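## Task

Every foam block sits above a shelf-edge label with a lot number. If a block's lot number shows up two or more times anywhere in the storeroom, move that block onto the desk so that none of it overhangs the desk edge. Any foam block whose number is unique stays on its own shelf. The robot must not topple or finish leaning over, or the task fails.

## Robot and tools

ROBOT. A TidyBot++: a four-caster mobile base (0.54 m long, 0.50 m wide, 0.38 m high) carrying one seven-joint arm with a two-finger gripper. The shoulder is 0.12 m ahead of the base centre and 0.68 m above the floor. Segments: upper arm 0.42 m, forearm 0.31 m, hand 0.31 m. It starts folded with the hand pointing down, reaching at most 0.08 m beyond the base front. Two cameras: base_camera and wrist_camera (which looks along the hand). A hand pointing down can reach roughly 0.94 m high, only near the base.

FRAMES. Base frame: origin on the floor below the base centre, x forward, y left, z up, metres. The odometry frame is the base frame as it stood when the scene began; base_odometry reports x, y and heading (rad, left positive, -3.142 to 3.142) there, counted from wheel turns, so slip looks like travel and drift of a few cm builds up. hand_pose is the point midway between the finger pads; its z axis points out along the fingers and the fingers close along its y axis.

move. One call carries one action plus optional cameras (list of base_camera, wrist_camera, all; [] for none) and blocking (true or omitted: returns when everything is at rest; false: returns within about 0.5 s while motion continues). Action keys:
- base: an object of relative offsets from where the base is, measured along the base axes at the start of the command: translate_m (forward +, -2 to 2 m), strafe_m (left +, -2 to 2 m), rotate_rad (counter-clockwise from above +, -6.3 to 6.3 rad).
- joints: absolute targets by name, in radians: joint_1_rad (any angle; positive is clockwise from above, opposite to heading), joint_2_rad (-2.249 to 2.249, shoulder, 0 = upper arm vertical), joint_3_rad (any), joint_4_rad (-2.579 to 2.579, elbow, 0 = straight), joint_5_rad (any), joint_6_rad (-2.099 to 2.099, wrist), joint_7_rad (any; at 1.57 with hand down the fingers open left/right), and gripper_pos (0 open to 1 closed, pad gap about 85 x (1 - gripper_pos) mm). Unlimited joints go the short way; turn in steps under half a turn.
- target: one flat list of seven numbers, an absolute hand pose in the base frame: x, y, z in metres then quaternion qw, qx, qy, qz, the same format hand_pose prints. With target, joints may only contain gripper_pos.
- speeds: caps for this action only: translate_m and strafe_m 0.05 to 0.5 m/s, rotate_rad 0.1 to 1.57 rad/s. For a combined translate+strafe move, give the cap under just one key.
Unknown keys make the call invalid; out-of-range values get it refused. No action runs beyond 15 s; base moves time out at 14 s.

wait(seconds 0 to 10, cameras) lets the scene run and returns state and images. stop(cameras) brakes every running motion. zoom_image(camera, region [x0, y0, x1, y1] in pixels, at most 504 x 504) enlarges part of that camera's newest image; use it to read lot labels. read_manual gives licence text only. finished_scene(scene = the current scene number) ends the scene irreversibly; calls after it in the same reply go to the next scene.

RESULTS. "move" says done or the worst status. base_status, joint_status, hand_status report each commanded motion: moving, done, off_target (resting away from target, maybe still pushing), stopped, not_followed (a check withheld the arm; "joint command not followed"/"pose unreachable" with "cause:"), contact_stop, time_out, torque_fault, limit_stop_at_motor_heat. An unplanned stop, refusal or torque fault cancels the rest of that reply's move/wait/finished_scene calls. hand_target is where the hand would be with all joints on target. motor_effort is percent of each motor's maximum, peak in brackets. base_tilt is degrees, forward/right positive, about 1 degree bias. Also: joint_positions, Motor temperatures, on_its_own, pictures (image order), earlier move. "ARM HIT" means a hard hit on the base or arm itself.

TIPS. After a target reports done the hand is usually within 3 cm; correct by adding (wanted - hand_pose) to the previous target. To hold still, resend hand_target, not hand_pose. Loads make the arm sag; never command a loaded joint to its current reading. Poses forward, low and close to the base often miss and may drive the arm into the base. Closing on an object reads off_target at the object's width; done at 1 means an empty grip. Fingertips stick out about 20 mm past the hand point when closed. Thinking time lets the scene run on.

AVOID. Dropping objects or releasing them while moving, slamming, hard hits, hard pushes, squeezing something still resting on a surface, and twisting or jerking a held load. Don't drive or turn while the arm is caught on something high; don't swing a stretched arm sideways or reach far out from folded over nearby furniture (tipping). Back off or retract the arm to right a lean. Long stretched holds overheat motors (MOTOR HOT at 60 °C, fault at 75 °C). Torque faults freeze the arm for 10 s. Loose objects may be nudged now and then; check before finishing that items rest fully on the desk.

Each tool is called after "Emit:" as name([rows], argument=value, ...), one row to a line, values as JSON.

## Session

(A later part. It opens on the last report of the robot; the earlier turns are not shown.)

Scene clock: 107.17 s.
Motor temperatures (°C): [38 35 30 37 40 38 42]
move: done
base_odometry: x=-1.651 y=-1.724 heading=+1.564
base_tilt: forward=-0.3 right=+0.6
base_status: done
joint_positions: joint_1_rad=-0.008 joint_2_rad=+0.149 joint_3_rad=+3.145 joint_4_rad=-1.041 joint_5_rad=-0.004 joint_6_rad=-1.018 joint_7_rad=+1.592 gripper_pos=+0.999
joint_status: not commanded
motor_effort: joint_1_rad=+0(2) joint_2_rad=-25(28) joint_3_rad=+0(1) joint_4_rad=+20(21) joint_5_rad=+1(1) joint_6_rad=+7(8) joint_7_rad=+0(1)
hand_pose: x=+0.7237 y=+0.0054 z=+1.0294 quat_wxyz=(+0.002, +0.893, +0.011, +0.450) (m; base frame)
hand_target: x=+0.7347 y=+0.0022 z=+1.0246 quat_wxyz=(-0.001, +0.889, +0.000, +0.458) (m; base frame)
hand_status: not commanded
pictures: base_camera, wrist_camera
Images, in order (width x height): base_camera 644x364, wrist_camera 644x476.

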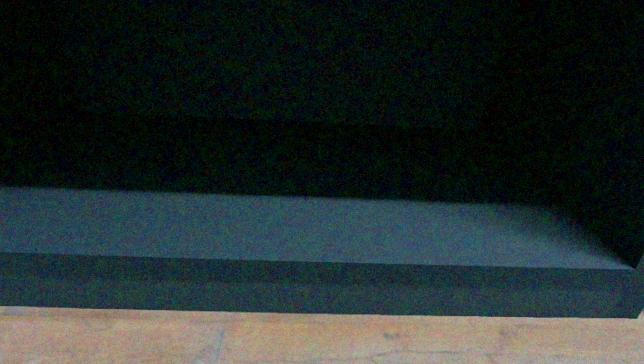

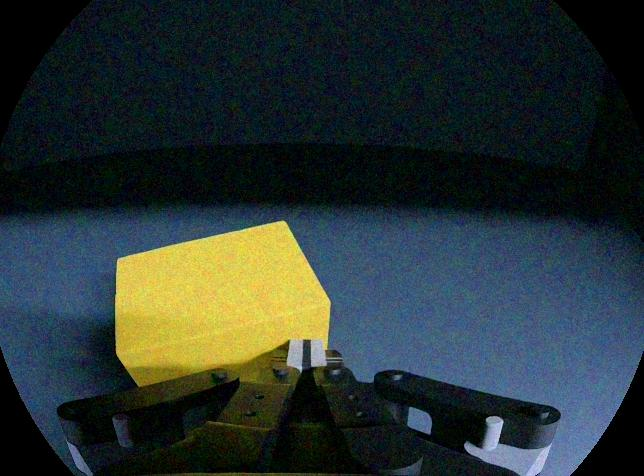

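Emit:
move(base={"translate_m":0.06}, speeds={"translate_m":0.1})

Emit:
move(base={"translate_m":-0.12})

Scene clock: 108.50 s.
Motor temperatures (°C): [38 35 30 37 40 38 42]
move: done
base_odometry: x=-1.651 y=-1.664 heading=+1.563
base_tilt: forward=-0.3 right=+0.6
base_status: done
joint_positions: joint_1_rad=-0.008 joint_2_rad=+0.150 joint_3_rad=+3.145 joint_4_rad=-1.041 joint_5_rad=-0.004 joint_6_rad=-1.017 joint_7_rad=+1.592 gripper_pos=+0.999
joint_status: not commanded
motor_effort: joint_1_rad=+0(2) joint_2_rad=-24(28) joint_3_rad=+0(1) joint_4_rad=+21(22) joint_5_rad=+1(1) joint_6_rad=+7(8) joint_7_rad=+0(1)
hand_pose: x=+0.7241 y=+0.0053 z=+1.0288 quat_wxyz=(+0.002, +0.893, +0.011, +0.450) (m; base frame)
hand_target: x=+0.7347 y=+0.0022 z=+1.0246 quat_wxyz=(-0.001, +0.889, +0.000, +0.458) (m; base frame)
hand_status: not commanded
pictures: base_camera, wrist_camera
Images, in order (width x height): base_camera 644x364, wrist_camera 644x476.

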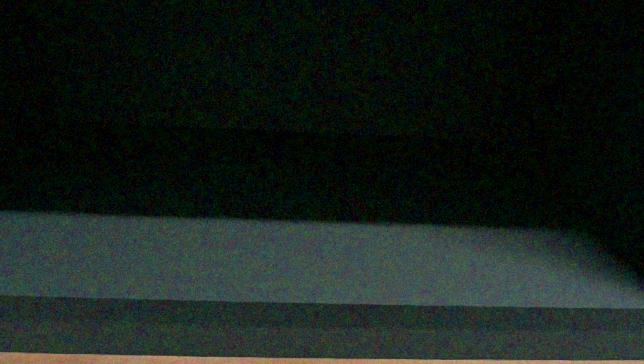

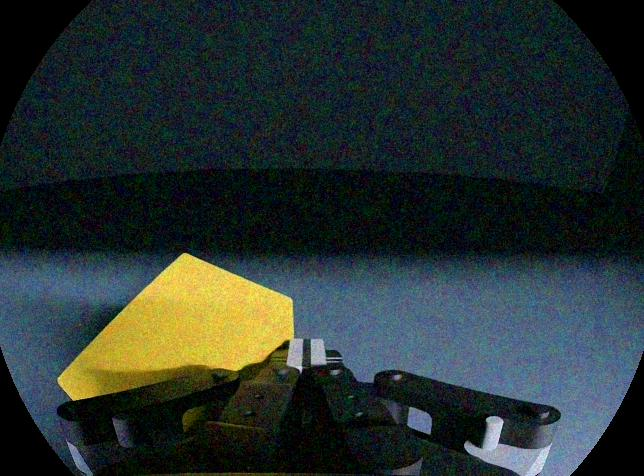

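Scene clock: 109.80 s.
Motor temperatures (°C): [38 35 30 37 40 38 42]
move: done
base_odometry: x=-1.651 y=-1.783 heading=+1.563
base_tilt: forward=-0.3 right=+0.6
base_status: done
joint_positions: joint_1_rad=-0.008 joint_2_rad=+0.145 joint_3_rad=+3.145 joint_4_rad=-1.041 joint_5_rad=-0.004 joint_6_rad=-1.017 joint_7_rad=+1.592 gripper_pos=+0.999
joint_status: not commanded
motor_effort: joint_1_rad=-1(2) joint_2_rad=-25(29) joint_3_rad=+0(2) joint_4_rad=+20(21) joint_5_rad=+0(1) joint_6_rad=+7(8) joint_7_rad=+0(1)
hand_pose: x=+0.7222 y=+0.0052 z=+1.0321 quat_wxyz=(+0.002, +0.892, +0.011, +0.452) (m; base frame)
hand_target: x=+0.7347 y=+0.0022 z=+1.0246 quat_wxyz=(-0.001, +0.889, +0.000, +0.458) (m; base frame)
hand_status: not commanded
pictures: base_camera, wrist_camera
Images, in order (width x height): base_camera 644x364, wrist_camera 644x476.

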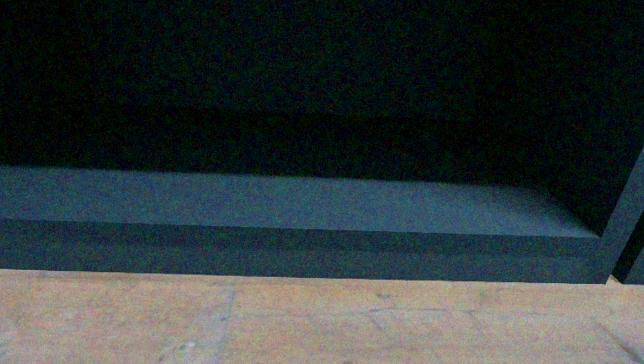

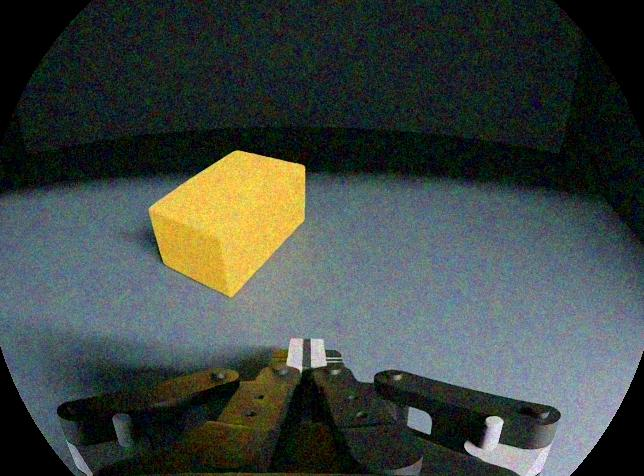

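Emit:
move(base={"translate_m":-0.08,"strafe_m":0.2}, joints={"gripper_pos":0}, cameras=[])

Emit:
move(base={"rotate_rad":-0.523}, cameras=[])

Emit:
move(base={"translate_m":-0.019,"strafe_m":0.32})

Scene clock: 112.93 s.
Motor temperatures (°C): [38 35 30 37 40 38 42]
move: done
base_odometry: x=-1.852 y=-1.862 heading=+1.562
base_tilt: forward=-0.3 right=+0.6
base_status: done
joint_positions: joint_1_rad=-0.006 joint_2_rad=+0.145 joint_3_rad=+3.141 joint_4_rad=-1.041 joint_5_rad=-0.004 joint_6_rad=-1.017 joint_7_rad=+1.592 gripper_pos=+0.000
joint_status: all done
motor_effort: joint_1_rad=+0(3) joint_2_rad=-24(28) joint_3_rad=+0(3) joint_4_rad=+21(21) joint_5_rad=+1(2) joint_6_rad=+7(8) joint_7_rad=+0(1)
hand_pose: x=+0.7222 y=+0.0065 z=+1.0320 quat_wxyz=(+0.001, +0.892, +0.012, +0.452) (m; base frame)
hand_target: x=+0.7347 y=+0.0022 z=+1.0246 quat_wxyz=(-0.001, +0.889, +0.000, +0.458) (m; base frame)
hand_status: not commanded
pictures: none
No camera images: "cameras" was empty.

Scene clock: 116.20 s.
Motor temperatures (°C): [38 35 30 37 40 38 42]
move: time_out
base_odometry: x=-1.856 y=-1.856 heading=+1.279
base_tilt: forward=-0.3 right=+0.6
base_status: rotate_rad time_out (by the wheels' count: -0.283 of -0.523)
joint_positions: joint_1_rad=+0.003 joint_2_rad=+0.146 joint_3_rad=+3.144 joint_4_rad=-1.043 joint_5_rad=-0.003 joint_6_rad=-1.013 joint_7_rad=+1.592 gripper_pos=+0.000
joint_status: not commanded
motor_effort: joint_1_rad=+0(12) joint_2_rad=-24(32) joint_3_rad=+0(9) joint_4_rad=+20(23) joint_5_rad=+1(4) joint_6_rad=+7(8) joint_7_rad=+0(1)
hand_pose: x=+0.7231 y=-0.0011 z=+1.0319 quat_wxyz=(+0.005, +0.892, +0.007, +0.453) (m; base frame)
hand_target: x=+0.7347 y=+0.0022 z=+1.0246 quat_wxyz=(-0.001, +0.889, +0.000, +0.458) (m; base frame)
hand_status: not commanded
pictures: none
No camera images: "cameras" was empty.

not run: a stop that you did not command came earlier in this reply.

Emit:
move(base={"translate_m":0.038,"strafe_m":0.116})

Emit:
move(base={"rotate_rad":-0.24})

Scene clock: 117.77 s.
Motor temperatures (°C): [38 35 30 37 40 38 42]
move: done
base_odometry: x=-1.956 y=-1.786 heading=+1.278
base_tilt: forward=-0.3 right=+0.6
base_status: done
joint_positions: joint_1_rad=-0.002 joint_2_rad=+0.146 joint_3_rad=+3.140 joint_4_rad=-1.043 joint_5_rad=-0.003 joint_6_rad=-1.013 joint_7_rad=+1.592 gripper_pos=+0.000
joint_status: not commanded
motor_effort: joint_1_rad=+0(4) joint_2_rad=-25(27) joint_3_rad=+0(3) joint_4_rad=+20(21) joint_5_rad=+0(2) joint_6_rad=+7(8) joint_7_rad=+0(1)
hand_pose: x=+0.7232 y=+0.0040 z=+1.0315 quat_wxyz=(+0.002, +0.892, +0.011, +0.453) (m; base frame)
hand_target: x=+0.7347 y=+0.0022 z=+1.0246 quat_wxyz=(-0.001, +0.889, +0.000, +0.458) (m; base frame)
hand_status: not commanded
pictures: base_camera, wrist_camera
Images, in order (width x height): base_camera 644x364, wrist_camera 644x476.

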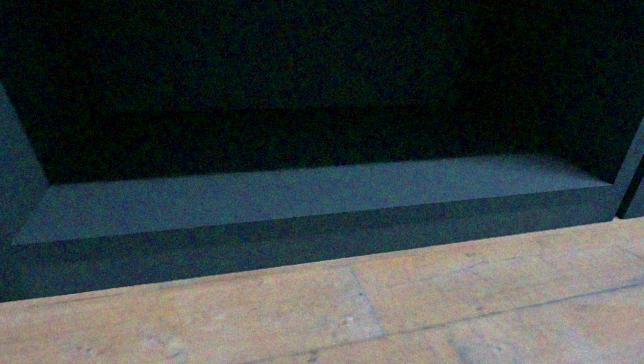

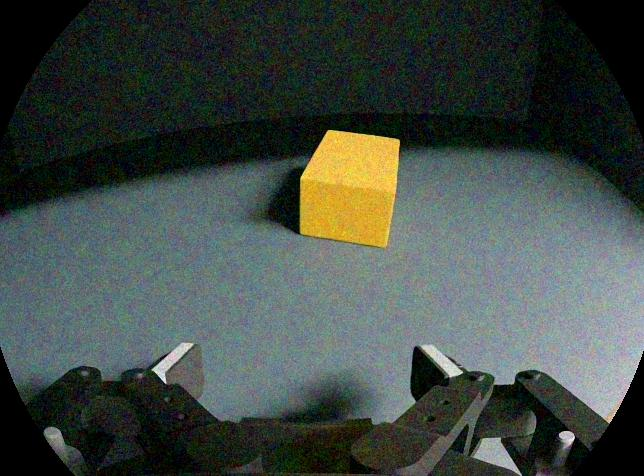

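Scene clock: 118.90 s.
Motor temperatures (°C): [38 35 30 37 40 38 42]
move: done
base_odometry: x=-1.957 y=-1.786 heading=+1.038
base_tilt: forward=-0.3 right=+0.6
base_status: done
joint_positions: joint_1_rad=+0.005 joint_2_rad=+0.146 joint_3_rad=+3.144 joint_4_rad=-1.043 joint_5_rad=-0.003 joint_6_rad=-1.013 joint_7_rad=+1.592 gripper_pos=+0.000
joint_status: not commanded
motor_effort: joint_1_rad=+0(4) joint_2_rad=-24(25) joint_3_rad=+0(3) joint_4_rad=+21(21) joint_5_rad=+1(2) joint_6_rad=+7(8) joint_7_rad=+0(1)
hand_pose: x=+0.7233 y=-0.0026 z=+1.0315 quat_wxyz=(+0.005, +0.892, +0.006, +0.453) (m; base frame)
hand_target: x=+0.7347 y=+0.0022 z=+1.0246 quat_wxyz=(-0.001, +0.889, +0.000, +0.458) (m; base frame)
hand_status: not commanded
pictures: base_camera, wrist_camera
Images, in order (width x height): base_camera 644x364, wrist_camera 644x476.

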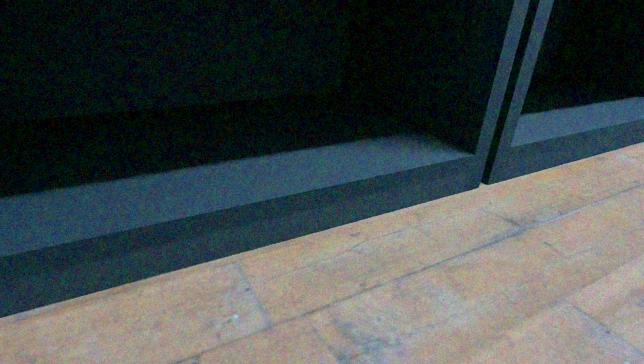

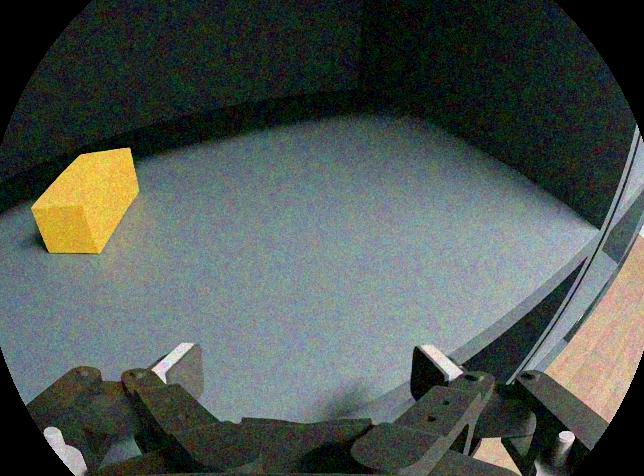

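Emit:
move(base={"strafe_m":0.172,"rotate_rad":0.022}, joints={"joint_2_rad":0.285,"joint_4_rad":-0.89,"joint_6_rad":-1.015})

Scene clock: 121.03 s.
Motor temperatures (°C): [38 35 30 37 40 38 42]
move: done
base_odometry: x=-2.105 y=-1.698 heading=+1.059
base_tilt: forward=-0.3 right=+0.6
base_status: done
joint_positions: joint_1_rad=-0.003 joint_2_rad=+0.264 joint_3_rad=+3.141 joint_4_rad=-0.904 joint_5_rad=-0.003 joint_6_rad=-1.013 joint_7_rad=+1.592 gripper_pos=+0.000
joint_status: all done
motor_effort: joint_1_rad=-1(6) joint_2_rad=-29(31) joint_3_rad=+0(5) joint_4_rad=+20(21) joint_5_rad=+1(2) joint_6_rad=+7(8) joint_7_rad=+0(1)
hand_pose: x=+0.7731 y=+0.0048 z=+1.0323 quat_wxyz=(+0.002, +0.887, +0.011, +0.462) (m; base frame)
hand_target: x=+0.7808 y=+0.0022 z=+1.0262 quat_wxyz=(-0.001, +0.889, +0.000, +0.458) (m; base frame)
hand_status: not commanded
pictures: base_camera, wrist_camera
Images, in order (width x height): base_camera 644x364, wrist_camera 644x476.

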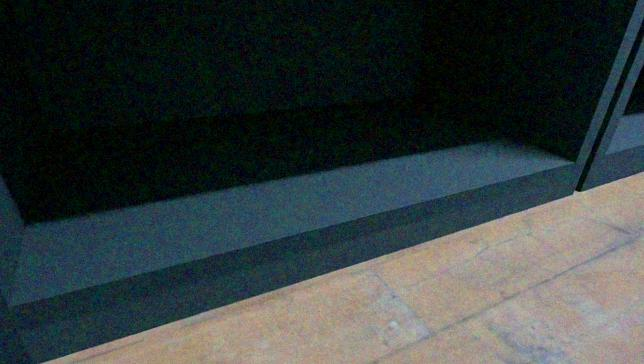

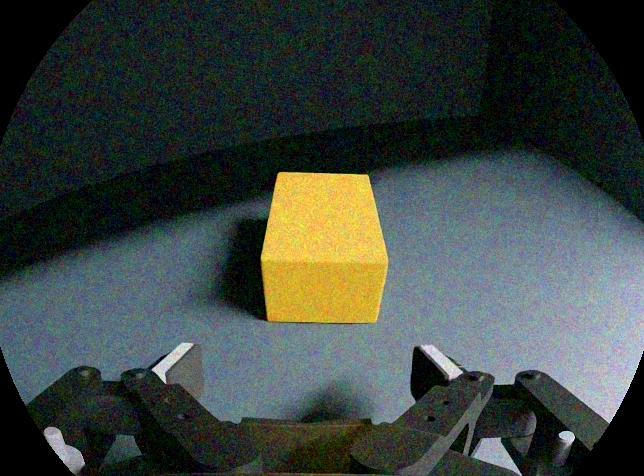

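Emit:
move(base={"translate_m":0.105,"strafe_m":-0.01}, speeds={"translate_m":0.15})

Emit:
move(joints={"gripper_pos":0.6})

Scene clock: 122.57 s.
Motor temperatures (°C): [38 35 30 37 40 38 42]
move: done
base_odometry: x=-2.045 y=-1.611 heading=+1.060
base_tilt: forward=-0.3 right=+0.6
base_status: done
joint_positions: joint_1_rad=-0.003 joint_2_rad=+0.273 joint_3_rad=+3.141 joint_4_rad=-0.902 joint_5_rad=-0.003 joint_6_rad=-1.013 joint_7_rad=+1.592 gripper_pos=+0.000
joint_status: not commanded
motor_effort: joint_1_rad=+0(1) joint_2_rad=-29(32) joint_3_rad=+0(1) joint_4_rad=+21(22) joint_5_rad=+1(1) joint_6_rad=+7(8) joint_7_rad=+0(1)
hand_pose: x=+0.7762 y=+0.0048 z=+1.0277 quat_wxyz=(+0.002, +0.889, +0.011, +0.459) (m; base frame)
hand_target: x=+0.7808 y=+0.0022 z=+1.0262 quat_wxyz=(-0.001, +0.889, +0.000, +0.458) (m; base frame)
hand_status: not commanded
pictures: base_camera, wrist_camera
Images, in order (width x height): base_camera 644x364, wrist_camera 644x476.

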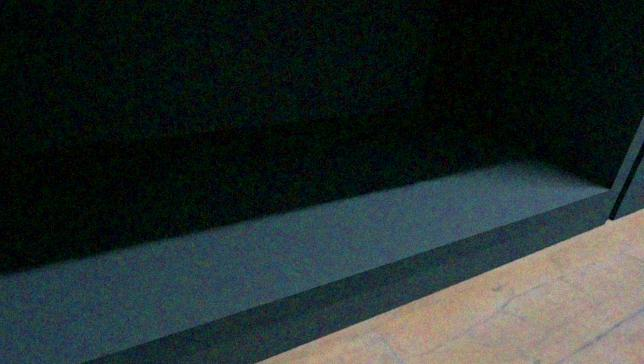

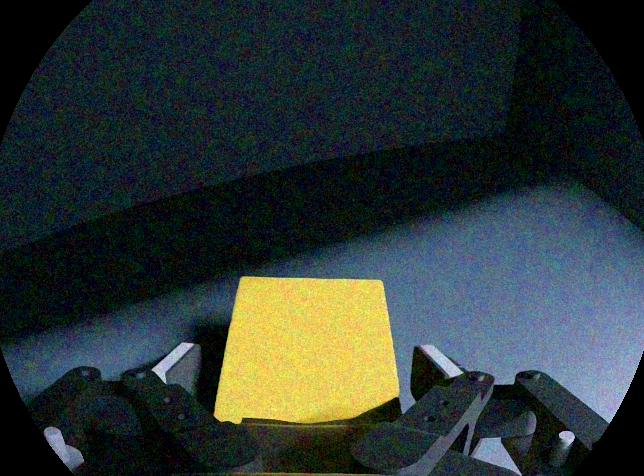

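Scene clock: 123.43 s.
Motor temperatures (°C): [38 35 30 37 40 38 42]
move: off_target
base_odometry: x=-2.045 y=-1.611 heading=+1.059
base_tilt: forward=-0.3 right=+0.6
base_status: not commanded
joint_positions: joint_1_rad=-0.003 joint_2_rad=+0.272 joint_3_rad=+3.141 joint_4_rad=-0.897 joint_5_rad=-0.003 joint_6_rad=-1.013 joint_7_rad=+1.592 gripper_pos=+0.390
joint_status: gripper_pos off_target (ended at +0.390, target +0.600)
motor_effort: joint_1_rad=+0(1) joint_2_rad=-29(30) joint_3_rad=+0(0) joint_4_rad=+20(21) joint_5_rad=+1(1) joint_6_rad=+7(8) joint_7_rad=+0(1)
hand_pose: x=+0.7763 y=+0.0048 z=+1.0309 quat_wxyz=(+0.002, +0.887, +0.011, +0.461) (m; base frame)
hand_target: x=+0.7808 y=+0.0022 z=+1.0262 quat_wxyz=(-0.001, +0.889, +0.000, +0.458) (m; base frame)
hand_status: not commanded
pictures: base_camera, wrist_camera
Images, in order (width x height): base_camera 644x364, wrist_camera 644x476.

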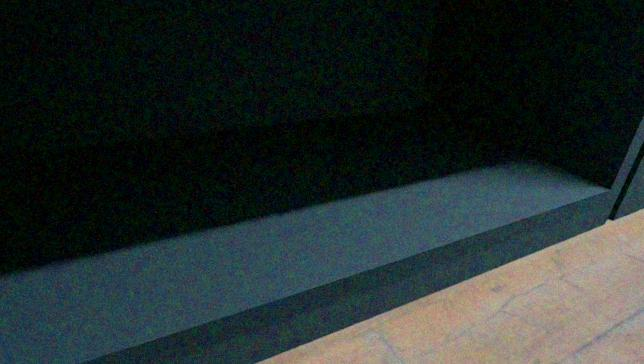

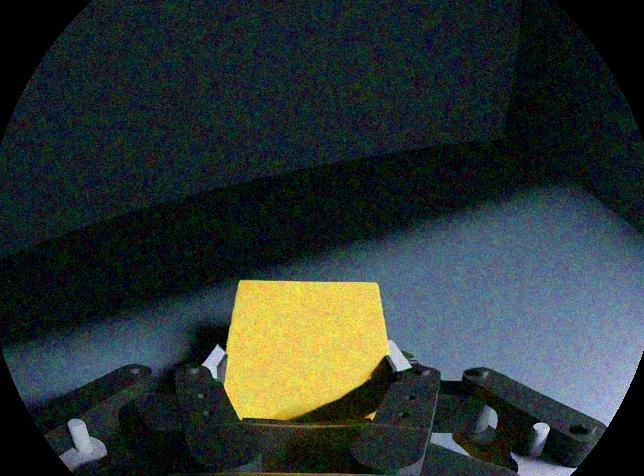

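Emit:
move(joints={"joint_2_rad":0.17}, cameras=[])

Emit:
move(base={"translate_m":-0.19}, joints={"joint_2_rad":-0.5,"joint_4_rad":-1.7,"joint_6_rad":-1.05})

Emit:
move(base={"rotate_rad":0.51,"strafe_m":-0.3})

Scene clock: 124.80 s.
Motor temperatures (°C): [38 35 30 37 40 38 42]
move: done
base_odometry: x=-2.045 y=-1.611 heading=+1.059
base_tilt: forward=-0.3 right=+0.6
base_status: not commanded
joint_positions: joint_1_rad=-0.003 joint_2_rad=+0.157 joint_3_rad=+3.141 joint_4_rad=-0.894 joint_5_rad=-0.003 joint_6_rad=-1.013 joint_7_rad=+1.592 gripper_pos=+0.390
joint_status: all done
motor_effort: joint_1_rad=+0(1) joint_2_rad=-24(33) joint_3_rad=+0(0) joint_4_rad=+19(22) joint_5_rad=+1(1) joint_6_rad=+8(8) joint_7_rad=+0(1)
hand_pose: x=+0.7318 y=+0.0047 z=+1.1060 quat_wxyz=(+0.003, +0.858, +0.011, +0.513) (m; base frame)
hand_target: x=+0.7370 y=+0.0022 z=+1.0998 quat_wxyz=(-0.001, +0.861, +0.000, +0.508) (m; base frame)
hand_status: not commanded
pictures: none
No camera images: "cameras" was empty.

Scene clock: 126.93 s.
Motor temperatures (°C): [38 35 30 37 40 38 42]
move: done
base_odometry: x=-2.138 y=-1.777 heading=+1.060
base_tilt: forward=-0.4 right=+0.6
base_status: done
joint_positions: joint_1_rad=-0.003 joint_2_rad=-0.485 joint_3_rad=+3.141 joint_4_rad=-1.672 joint_5_rad=-0.003 joint_6_rad=-1.013 joint_7_rad=+1.592 gripper_pos=+0.390
joint_status: all done
motor_effort: joint_1_rad=-1(2) joint_2_rad=-3(30) joint_3_rad=+1(1) joint_4_rad=+21(23) joint_5_rad=+1(1) joint_6_rad=+7(9) joint_7_rad=+0(1)
hand_pose: x=+0.4660 y=+0.0037 z=+0.9885 quat_wxyz=(+0.002, +0.891, +0.011, +0.453) (m; base frame)
hand_target: x=+0.4525 y=+0.0020 z=+0.9694 quat_wxyz=(+0.000, +0.902, +0.000, +0.431) (m; base frame)
hand_status: not commanded
pictures: base_camera, wrist_camera
Images, in order (width x height): base_camera 644x364, wrist_camera 644x476.

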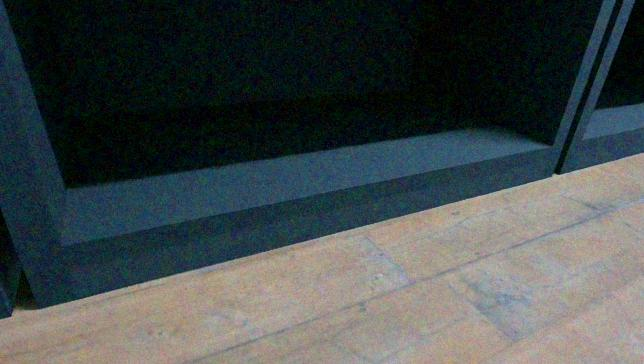

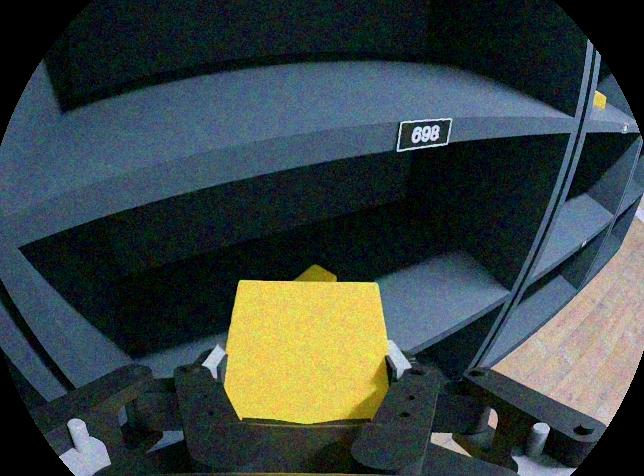

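Scene clock: 130.70 s.
Motor temperatures (°C): [38 35 30 37 40 37 42]
move: time_out
base_odometry: x=-1.909 y=-1.905 heading=+1.566
base_tilt: forward=-0.3 right=+0.6
base_status: strafe_m time_out (by the wheels' count: -0.262 of -0.300); the other done
joint_positions: joint_1_rad=-0.004 joint_2_rad=-0.501 joint_3_rad=+3.141 joint_4_rad=-1.675 joint_5_rad=-0.004 joint_6_rad=-1.016 joint_7_rad=+1.592 gripper_pos=+0.390
joint_status: not commanded
motor_effort: joint_1_rad=-1(4) joint_2_rad=-2(10) joint_3_rad=+1(13) joint_4_rad=+21(22) joint_5_rad=+1(6) joint_6_rad=+7(9) joint_7_rad=+0(1)
hand_pose: x=+0.4603 y=+0.0036 z=+0.9915 quat_wxyz=(+0.002, +0.889, +0.011, +0.458) (m; base frame)
hand_target: x=+0.4525 y=+0.0020 z=+0.9694 quat_wxyz=(+0.000, +0.902, +0.000, +0.431) (m; base frame)
hand_status: not commanded
pictures: base_camera, wrist_camera
Images, in order (width x height): base_camera 644x364, wrist_camera 644x476.

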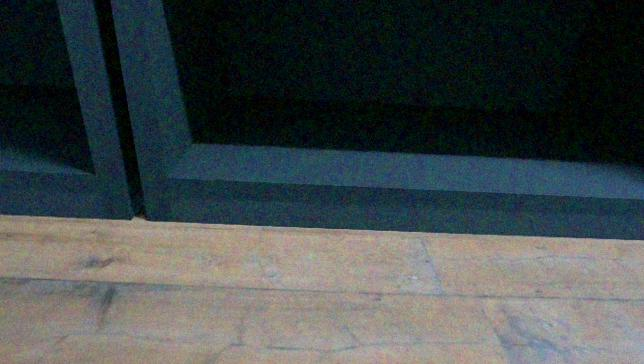

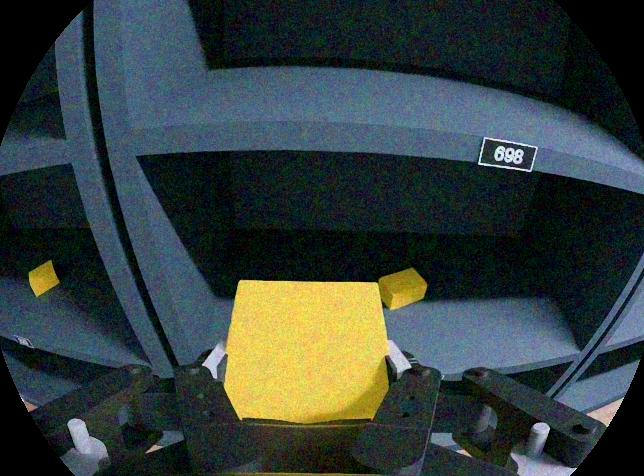

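Emit:
move(base={"translate_m":0.07}, cameras=[])

Emit:
move(base={"strafe_m":-0.85})

Emit:
zoom_image(camera="wrist_camera", region=[380, 350, 480, 420])

Scene clock: 131.97 s.
Motor temperatures (°C): [38 35 30 37 40 37 42]
move: done
base_odometry: x=-1.909 y=-1.835 heading=+1.566
base_tilt: forward=-0.3 right=+0.6
base_status: done
joint_positions: joint_1_rad=-0.004 joint_2_rad=-0.496 joint_3_rad=+3.141 joint_4_rad=-1.675 joint_5_rad=-0.004 joint_6_rad=-1.016 joint_7_rad=+1.592 gripper_pos=+0.390
joint_status: not commanded
motor_effort: joint_1_rad=+0(1) joint_2_rad=-2(6) joint_3_rad=+1(2) joint_4_rad=+21(21) joint_5_rad=+1(1) joint_6_rad=+8(8) joint_7_rad=+0(1)
hand_pose: x=+0.4620 y=+0.0036 z=+0.9896 quat_wxyz=(+0.002, +0.890, +0.011, +0.455) (m; base frame)
hand_target: x=+0.4525 y=+0.0020 z=+0.9694 quat_wxyz=(+0.000, +0.902, +0.000, +0.431) (m; base frame)
hand_status: not commanded
pictures: none
No camera images: "cameras" was empty.

Scene clock: 135.07 s.
Motor temperatures (°C): [38 35 30 37 40 37 42]
move: done
base_odometry: x=-1.059 y=-1.839 heading=+1.567
base_tilt: forward=-0.3 right=+0.6
base_status: done
joint_positions: joint_1_rad=-0.004 joint_2_rad=-0.496 joint_3_rad=+3.141 joint_4_rad=-1.675 joint_5_rad=-0.004 joint_6_rad=-1.016 joint_7_rad=+1.592 gripper_pos=+0.390
joint_status: not commanded
motor_effort: joint_1_rad=-1(1) joint_2_rad=-2(4) joint_3_rad=+1(3) joint_4_rad=+21(21) joint_5_rad=+1(2) joint_6_rad=+7(8) joint_7_rad=+0(1)
hand_pose: x=+0.4620 y=+0.0039 z=+0.9896 quat_wxyz=(+0.002, +0.890, +0.011, +0.455) (m; base frame)
hand_target: x=+0.4525 y=+0.0020 z=+0.9694 quat_wxyz=(+0.000, +0.902, +0.000, +0.431) (m; base frame)
hand_status: not commanded
pictures: base_camera, wrist_camera
Images, in order (width x height): base_camera 644x364, wrist_camera 644x476.

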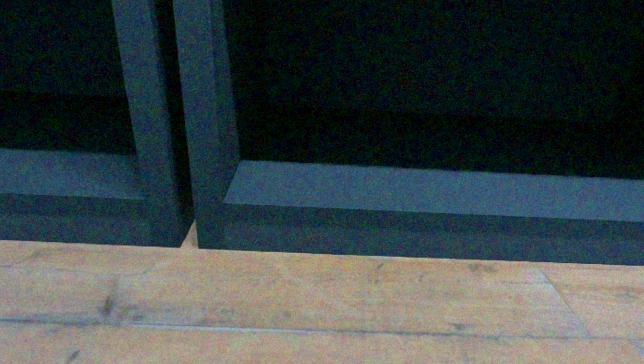

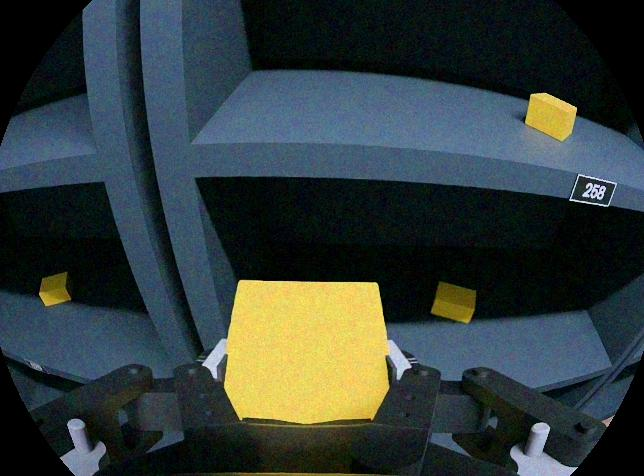

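Scaled by 5.040.

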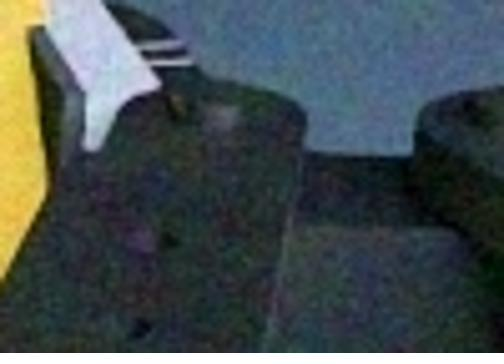

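Emit:
move(base={"strafe_m":-0.82})

Emit:
zoom_image(camera="wrist_camera", region=[10, 320, 110, 390])

Emit:
move(base={"strafe_m":-1.5})

Scene clock: 138.27 s.
Motor temperatures (°C): [38 35 30 37 40 37 42]
move: done
base_odometry: x=-0.239 y=-1.842 heading=+1.567
base_tilt: forward=-0.3 right=+0.6
base_status: done
joint_positions: joint_1_rad=-0.004 joint_2_rad=-0.496 joint_3_rad=+3.141 joint_4_rad=-1.675 joint_5_rad=-0.004 joint_6_rad=-1.016 joint_7_rad=+1.592 gripper_pos=+0.390
joint_status: not commanded
motor_effort: joint_1_rad=+0(1) joint_2_rad=-3(4) joint_3_rad=+1(2) joint_4_rad=+21(21) joint_5_rad=+1(1) joint_6_rad=+7(8) joint_7_rad=+0(1)
hand_pose: x=+0.4620 y=+0.0039 z=+0.9896 quat_wxyz=(+0.002, +0.890, +0.011, +0.455) (m; base frame)
hand_target: x=+0.4525 y=+0.0020 z=+0.9694 quat_wxyz=(+0.000, +0.902, +0.000, +0.431) (m; base frame)
hand_status: not commanded
pictures: base_camera, wrist_camera
Images, in order (width x height): base_camera 644x364, wrist_camera 644x476.

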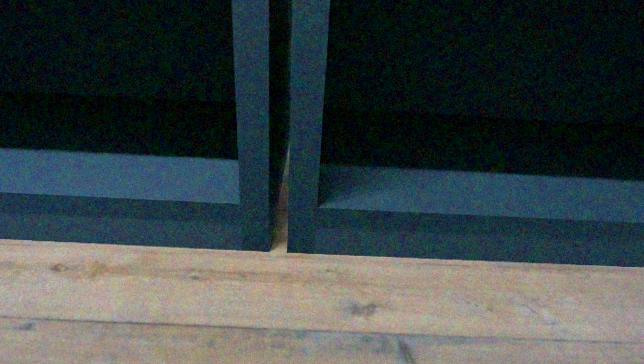

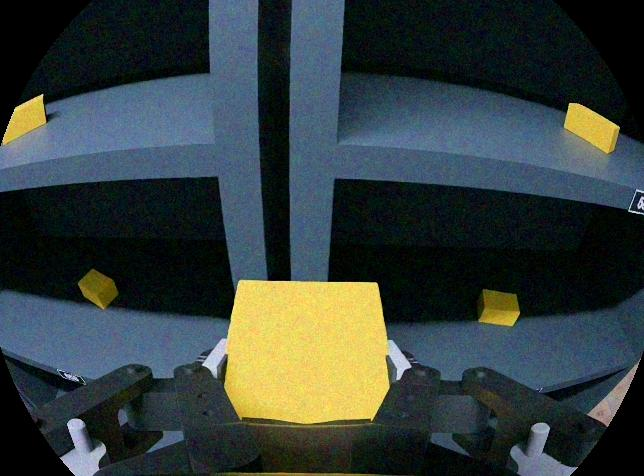

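Scaled by 5.040.

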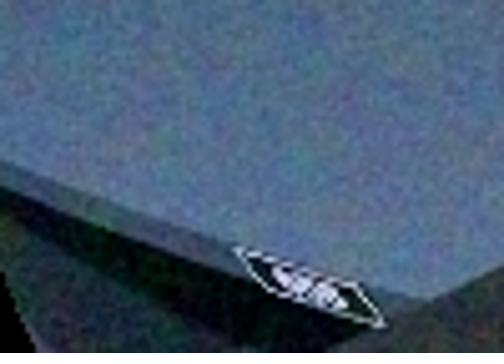

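Scene clock: 142.67 s.
Motor temperatures (°C): [38 35 30 37 40 37 42]
move: done
base_odometry: x=+1.261 y=-1.848 heading=+1.567
base_tilt: forward=-0.3 right=+0.6
base_status: done
joint_positions: joint_1_rad=-0.004 joint_2_rad=-0.496 joint_3_rad=+3.141 joint_4_rad=-1.675 joint_5_rad=-0.004 joint_6_rad=-1.016 joint_7_rad=+1.592 gripper_pos=+0.390
joint_status: not commanded
motor_effort: joint_1_rad=+0(1) joint_2_rad=-3(4) joint_3_rad=+1(3) joint_4_rad=+21(21) joint_5_rad=+1(1) joint_6_rad=+8(8) joint_7_rad=+0(1)
hand_pose: x=+0.4620 y=+0.0040 z=+0.9896 quat_wxyz=(+0.002, +0.890, +0.011, +0.455) (m; base frame)
hand_target: x=+0.4525 y=+0.0020 z=+0.9694 quat_wxyz=(+0.000, +0.902, +0.000, +0.431) (m; base frame)
hand_status: not commanded
pictures: base_camera, wrist_camera
Images, in order (width x height): base_camera 644x364, wrist_camera 644x476.

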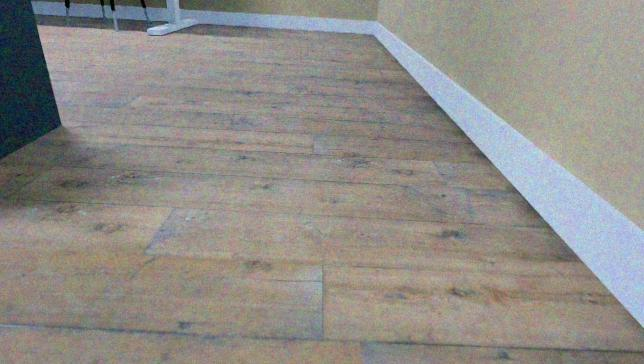

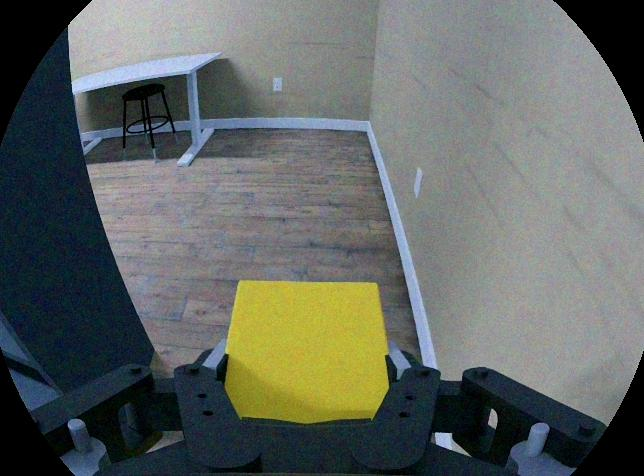

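Emit:
move(base={"translate_m":1.9}, cameras=[])

Emit:
move(base={"strafe_m":1.15})

Scene clock: 148.27 s.
Motor temperatures (°C): [38 35 30 37 40 37 42]
move: done
base_odometry: x=+1.268 y=+0.053 heading=+1.566
base_tilt: forward=-0.3 right=+0.6
base_status: done
joint_positions: joint_1_rad=-0.004 joint_2_rad=-0.497 joint_3_rad=+3.141 joint_4_rad=-1.675 joint_5_rad=-0.004 joint_6_rad=-1.016 joint_7_rad=+1.592 gripper_pos=+0.390
joint_status: not commanded
motor_effort: joint_1_rad=+0(1) joint_2_rad=-3(7) joint_3_rad=+1(1) joint_4_rad=+20(22) joint_5_rad=+1(1) joint_6_rad=+8(8) joint_7_rad=+0(1)
hand_pose: x=+0.4614 y=+0.0040 z=+0.9902 quat_wxyz=(+0.002, +0.890, +0.011, +0.456) (m; base frame)
hand_target: x=+0.4525 y=+0.0020 z=+0.9694 quat_wxyz=(+0.000, +0.902, +0.000, +0.431) (m; base frame)
hand_status: not commanded
pictures: none
No camera images: "cameras" was empty.

Scene clock: 151.97 s.
Motor temperatures (°C): [38 35 30 37 40 37 42]
move: done
base_odometry: x=+0.118 y=+0.058 heading=+1.566
base_tilt: forward=-0.4 right=+0.6
base_status: done
joint_positions: joint_1_rad=-0.004 joint_2_rad=-0.497 joint_3_rad=+3.141 joint_4_rad=-1.675 joint_5_rad=-0.004 joint_6_rad=-1.016 joint_7_rad=+1.592 gripper_pos=+0.390
joint_status: not commanded
motor_effort: joint_1_rad=-1(1) joint_2_rad=-2(3) joint_3_rad=+1(3) joint_4_rad=+20(21) joint_5_rad=+0(2) joint_6_rad=+8(8) joint_7_rad=+0(1)
hand_pose: x=+0.4614 y=+0.0038 z=+0.9902 quat_wxyz=(+0.002, +0.890, +0.011, +0.456) (m; base frame)
hand_target: x=+0.4525 y=+0.0020 z=+0.9694 quat_wxyz=(+0.000, +0.902, +0.000, +0.431) (m; base frame)
hand_status: not commanded
pictures: base_camera, wrist_camera
Images, in order (width x height): base_camera 644x364, wrist_camera 644x476.

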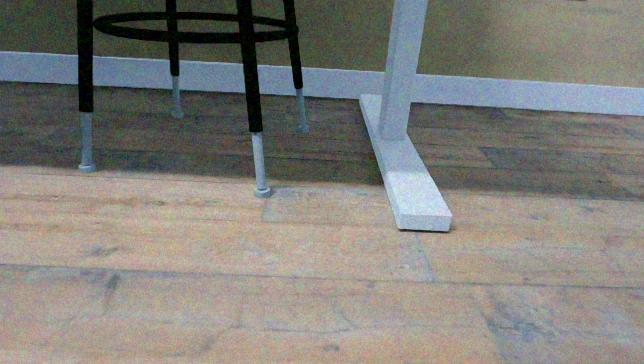

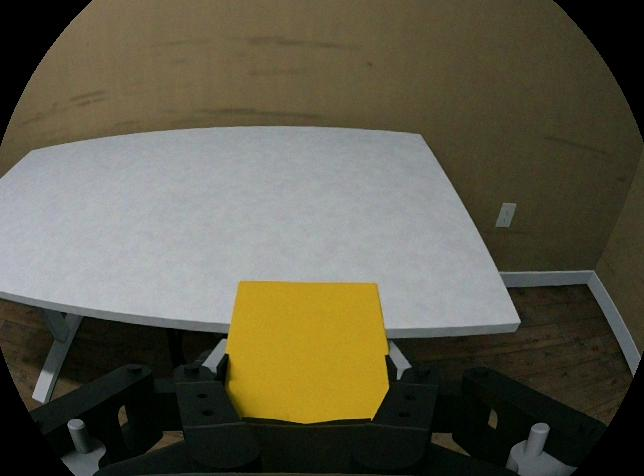

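Emit:
move(base={"translate_m":0.15}, joints={"joint_2_rad":0.18,"joint_4_rad":-1.55,"joint_6_rad":-0.45})

Emit:
move(joints={"joint_2_rad":0.21,"joint_4_rad":-1.67,"joint_6_rad":-0.36})

Scene clock: 154.60 s.
Motor temperatures (°C): [38 35 30 37 40 37 42]
move: done
base_odometry: x=+0.119 y=+0.208 heading=+1.566
base_tilt: forward=-0.3 right=+0.6
base_status: done
joint_positions: joint_1_rad=-0.004 joint_2_rad=+0.160 joint_3_rad=+3.141 joint_4_rad=-1.567 joint_5_rad=-0.004 joint_6_rad=-0.508 joint_7_rad=+1.592 gripper_pos=+0.390
joint_status: all done
motor_effort: joint_1_rad=-1(1) joint_2_rad=-26(28) joint_3_rad=+0(1) joint_4_rad=+21(23) joint_5_rad=+1(1) joint_6_rad=+8(9) joint_7_rad=+0(1)
hand_pose: x=+0.7418 y=+0.0045 z=+0.8569 quat_wxyz=(+0.002, +0.899, +0.010, +0.438) (m; base frame)
hand_target: x=+0.7600 y=+0.0023 z=+0.8678 quat_wxyz=(-0.001, +0.887, +0.000, +0.463) (m; base frame)
hand_status: not commanded
pictures: base_camera, wrist_camera
Images, in order (width x height): base_camera 644x364, wrist_camera 644x476.

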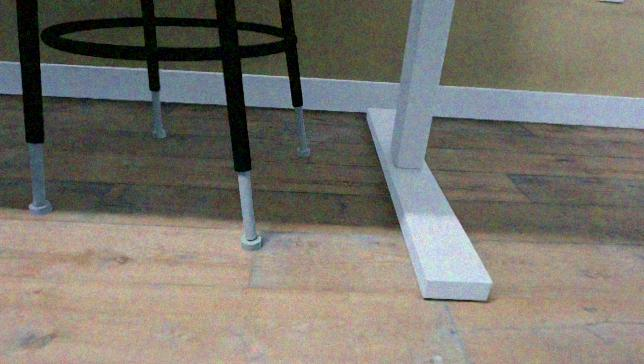

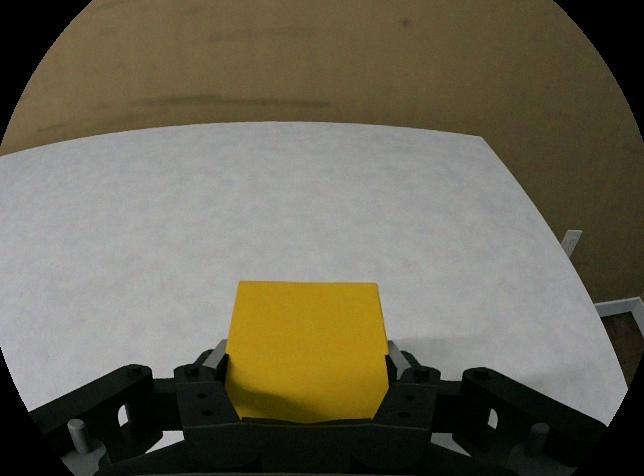

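Scene clock: 155.90 s.
Motor temperatures (°C): [38 35 30 37 40 37 42]
move: done
base_odometry: x=+0.119 y=+0.208 heading=+1.566
base_tilt: forward=-0.3 right=+0.6
base_status: not commanded
joint_positions: joint_1_rad=-0.004 joint_2_rad=+0.190 joint_3_rad=+3.141 joint_4_rad=-1.647 joint_5_rad=-0.004 joint_6_rad=-0.416 joint_7_rad=+1.592 gripper_pos=+0.390
joint_status: all done
motor_effort: joint_1_rad=+0(1) joint_2_rad=-27(29) joint_3_rad=+0(0) joint_4_rad=+22(23) joint_5_rad=+1(1) joint_6_rad=+7(8) joint_7_rad=+0(1)
hand_pose: x=+0.7433 y=+0.0045 z=+0.8160 quat_wxyz=(+0.002, +0.903, +0.010, +0.430) (m; base frame)
hand_target: x=+0.7503 y=+0.0023 z=+0.8046 quat_wxyz=(-0.001, +0.900, +0.000, +0.436) (m; base frame)
hand_status: not commanded
pictures: base_camera, wrist_camera
Images, in order (width x height): base_camera 644x364, wrist_camera 644x476.

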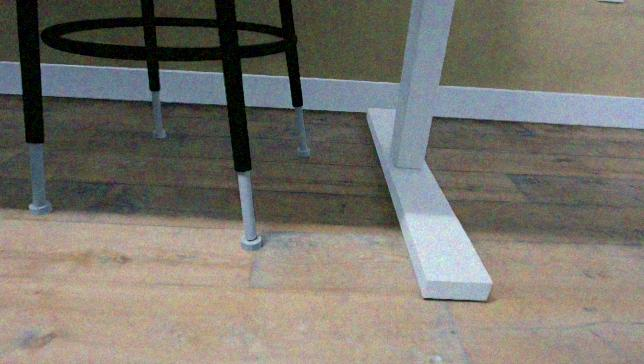

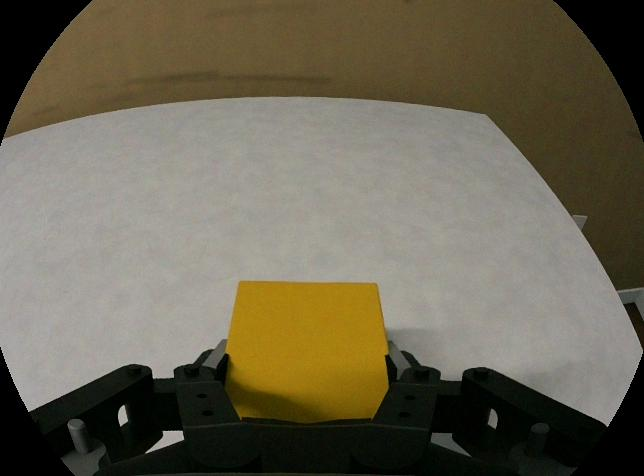

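Emit:
move(joints={"joint_2_rad":0.24,"joint_4_rad":-1.745,"joint_6_rad":-0.17}, cameras=["wrist_camera"])

Emit:
move(joints={"joint_2_rad":0.255,"joint_4_rad":-1.78,"joint_6_rad":-0.12}, cameras=["wrist_camera"])

Scene clock: 162.20 s.
Motor temperatures (°C): [38 35 30 37 40 37 42]
move: done
base_odometry: x=+0.119 y=+0.208 heading=+1.566
base_tilt: forward=-0.3 right=+0.6
base_status: not commanded
joint_positions: joint_1_rad=-0.004 joint_2_rad=+0.218 joint_3_rad=+3.141 joint_4_rad=-1.717 joint_5_rad=-0.004 joint_6_rad=-0.225 joint_7_rad=+1.592 gripper_pos=+0.390
joint_status: all done
motor_effort: joint_1_rad=+0(1) joint_2_rad=-28(29) joint_3_rad=+0(0) joint_4_rad=+21(22) joint_5_rad=+1(1) joint_6_rad=+8(8) joint_7_rad=+0(1)
hand_pose: x=+0.7625 y=+0.0043 z=+0.8078 quat_wxyz=(+0.003, +0.882, +0.010, +0.471) (m; base frame)
hand_target: x=+0.7664 y=+0.0023 z=+0.7923 quat_wxyz=(-0.001, +0.881, +0.000, +0.474) (m; base frame)
hand_status: not commanded
pictures: wrist_camera
Images, in order (width x height): wrist_camera 644x476.

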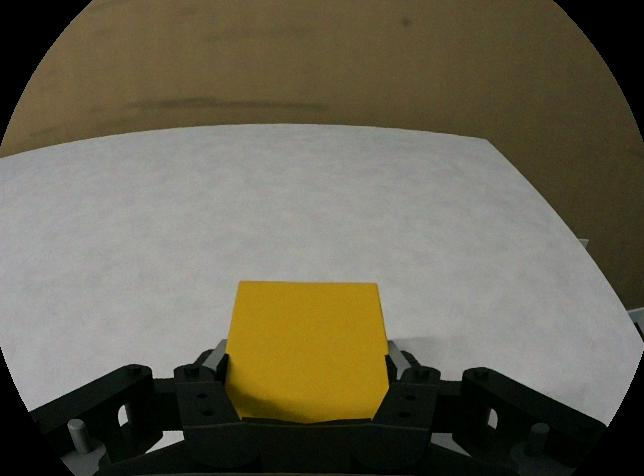

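Scene clock: 162.97 s.
Motor temperatures (°C): [38 35 30 37 40 37 42]
move: done
base_odometry: x=+0.119 y=+0.208 heading=+1.566
base_tilt: forward=-0.3 right=+0.6
base_status: not commanded
joint_positions: joint_1_rad=-0.004 joint_2_rad=+0.231 joint_3_rad=+3.141 joint_4_rad=-1.753 joint_5_rad=-0.004 joint_6_rad=-0.171 joint_7_rad=+1.592 gripper_pos=+0.390
joint_status: all done
motor_effort: joint_1_rad=+0(1) joint_2_rad=-27(29) joint_3_rad=+0(0) joint_4_rad=+20(22) joint_5_rad=+1(1) joint_6_rad=+8(9) joint_7_rad=-1(1)
hand_pose: x=+0.7628 y=+0.0043 z=+0.7935 quat_wxyz=(+0.003, +0.881, +0.010, +0.474) (m; base frame)
hand_target: x=+0.7659 y=+0.0023 z=+0.7766 quat_wxyz=(-0.001, +0.881, +0.000, +0.474) (m; base frame)
hand_status: not commanded
pictures: wrist_camera
Images, in order (width x height): wrist_camera 644x476.

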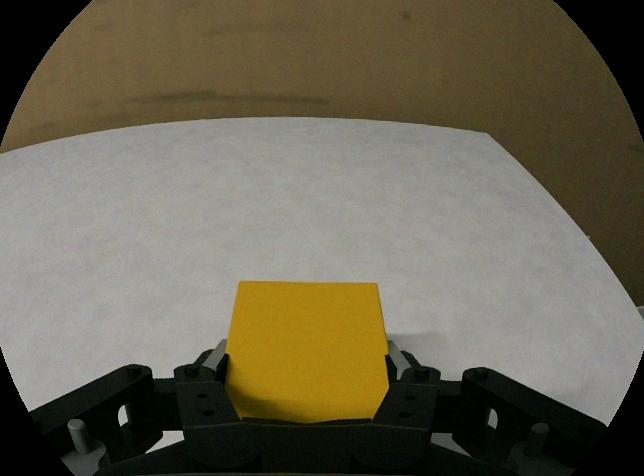

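Emit:
move(joints={"joint_2_rad":0.275,"joint_4_rad":-1.8,"joint_6_rad":-0.08}, cameras=["wrist_camera"])

Emit:
move(joints={"joint_2_rad":0.295,"joint_4_rad":-1.82,"joint_6_rad":-0.04}, cameras=["wrist_camera"])

Emit:
move(joints={"joint_2_rad":0.31,"joint_4_rad":-1.835,"joint_6_rad":-0.01}, cameras=["wrist_camera"])

Scene clock: 163.93 s.
Motor temperatures (°C): [38 35 30 37 40 37 42]
move: done
base_odometry: x=+0.119 y=+0.208 heading=+1.566
base_tilt: forward=-0.3 right=+0.6
base_status: not commanded
joint_positions: joint_1_rad=-0.004 joint_2_rad=+0.251 joint_3_rad=+3.141 joint_4_rad=-1.772 joint_5_rad=-0.004 joint_6_rad=-0.128 joint_7_rad=+1.592 gripper_pos=+0.390
joint_status: all done
motor_effort: joint_1_rad=+0(1) joint_2_rad=-28(29) joint_3_rad=+0(0) joint_4_rad=+20(22) joint_5_rad=+1(1) joint_6_rad=+8(8) joint_7_rad=+0(1)
hand_pose: x=+0.7665 y=+0.0043 z=+0.7813 quat_wxyz=(+0.003, +0.880, +0.010, +0.475) (m; base frame)
hand_target: x=+0.7682 y=+0.0023 z=+0.7632 quat_wxyz=(-0.001, +0.881, +0.000, +0.474) (m; base frame)
hand_status: not commanded
pictures: wrist_camera
Images, in order (width x height): wrist_camera 644x476.

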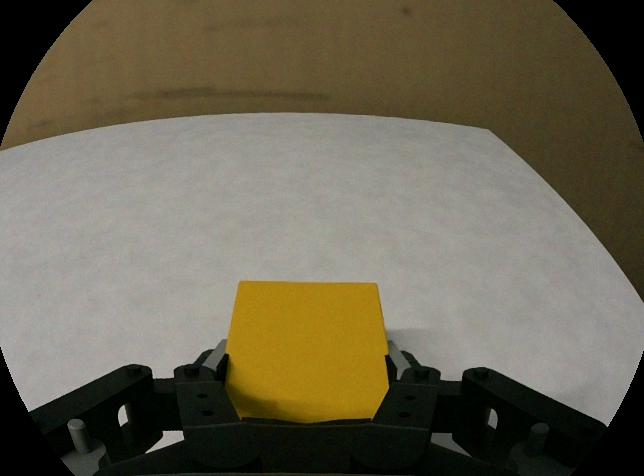

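Scene clock: 164.63 s.
Motor temperatures (°C): [38 35 30 37 40 37 42]
move: done
base_odometry: x=+0.119 y=+0.208 heading=+1.566
base_tilt: forward=-0.3 right=+0.6
base_status: not commanded
joint_positions: joint_1_rad=-0.004 joint_2_rad=+0.271 joint_3_rad=+3.141 joint_4_rad=-1.792 joint_5_rad=-0.004 joint_6_rad=-0.088 joint_7_rad=+1.592 gripper_pos=+0.390
joint_status: all done
motor_effort: joint_1_rad=-1(1) joint_2_rad=-28(30) joint_3_rad=+0(0) joint_4_rad=+20(21) joint_5_rad=+1(1) joint_6_rad=+8(8) joint_7_rad=+0(0)
hand_pose: x=+0.7689 y=+0.0042 z=+0.7680 quat_wxyz=(+0.003, +0.880, +0.010, +0.475) (m; base frame)
hand_target: x=+0.7699 y=+0.0023 z=+0.7500 quat_wxyz=(-0.001, +0.881, +0.000, +0.474) (m; base frame)
hand_status: not commanded
pictures: wrist_camera
Images, in order (width x height): wrist_camera 644x476.

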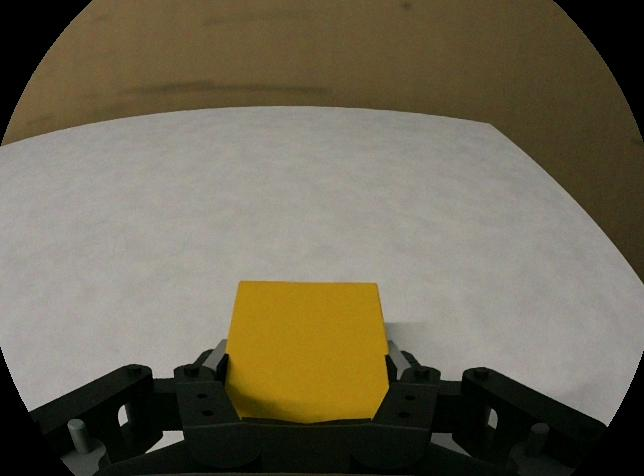

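Scene clock: 165.23 s.
Motor temperatures (°C): [38 35 30 37 40 37 42]
move: done
base_odometry: x=+0.119 y=+0.208 heading=+1.566
base_tilt: forward=-0.3 right=+0.6
base_status: not commanded
joint_positions: joint_1_rad=-0.004 joint_2_rad=+0.281 joint_3_rad=+3.141 joint_4_rad=-1.807 joint_5_rad=-0.004 joint_6_rad=-0.057 joint_7_rad=+1.592 gripper_pos=+0.390
joint_status: all done
motor_effort: joint_1_rad=+0(1) joint_2_rad=-26(29) joint_3_rad=+0(0) joint_4_rad=+19(21) joint_5_rad=+1(1) joint_6_rad=+7(8) joint_7_rad=+0(1)
hand_pose: x=+0.7704 y=+0.0042 z=+0.7615 quat_wxyz=(+0.003, +0.878, +0.010, +0.478) (m; base frame)
hand_target: x=+0.7710 y=+0.0023 z=+0.7401 quat_wxyz=(-0.001, +0.881, +0.000, +0.474) (m; base frame)
hand_status: not commanded
pictures: wrist_camera
Images, in order (width x height): wrist_camera 644x476.

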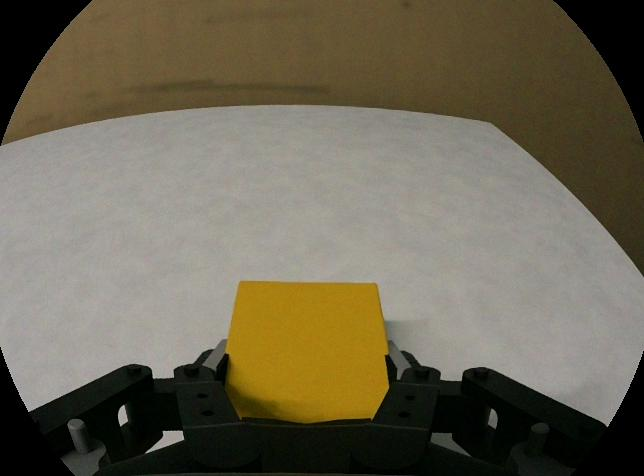

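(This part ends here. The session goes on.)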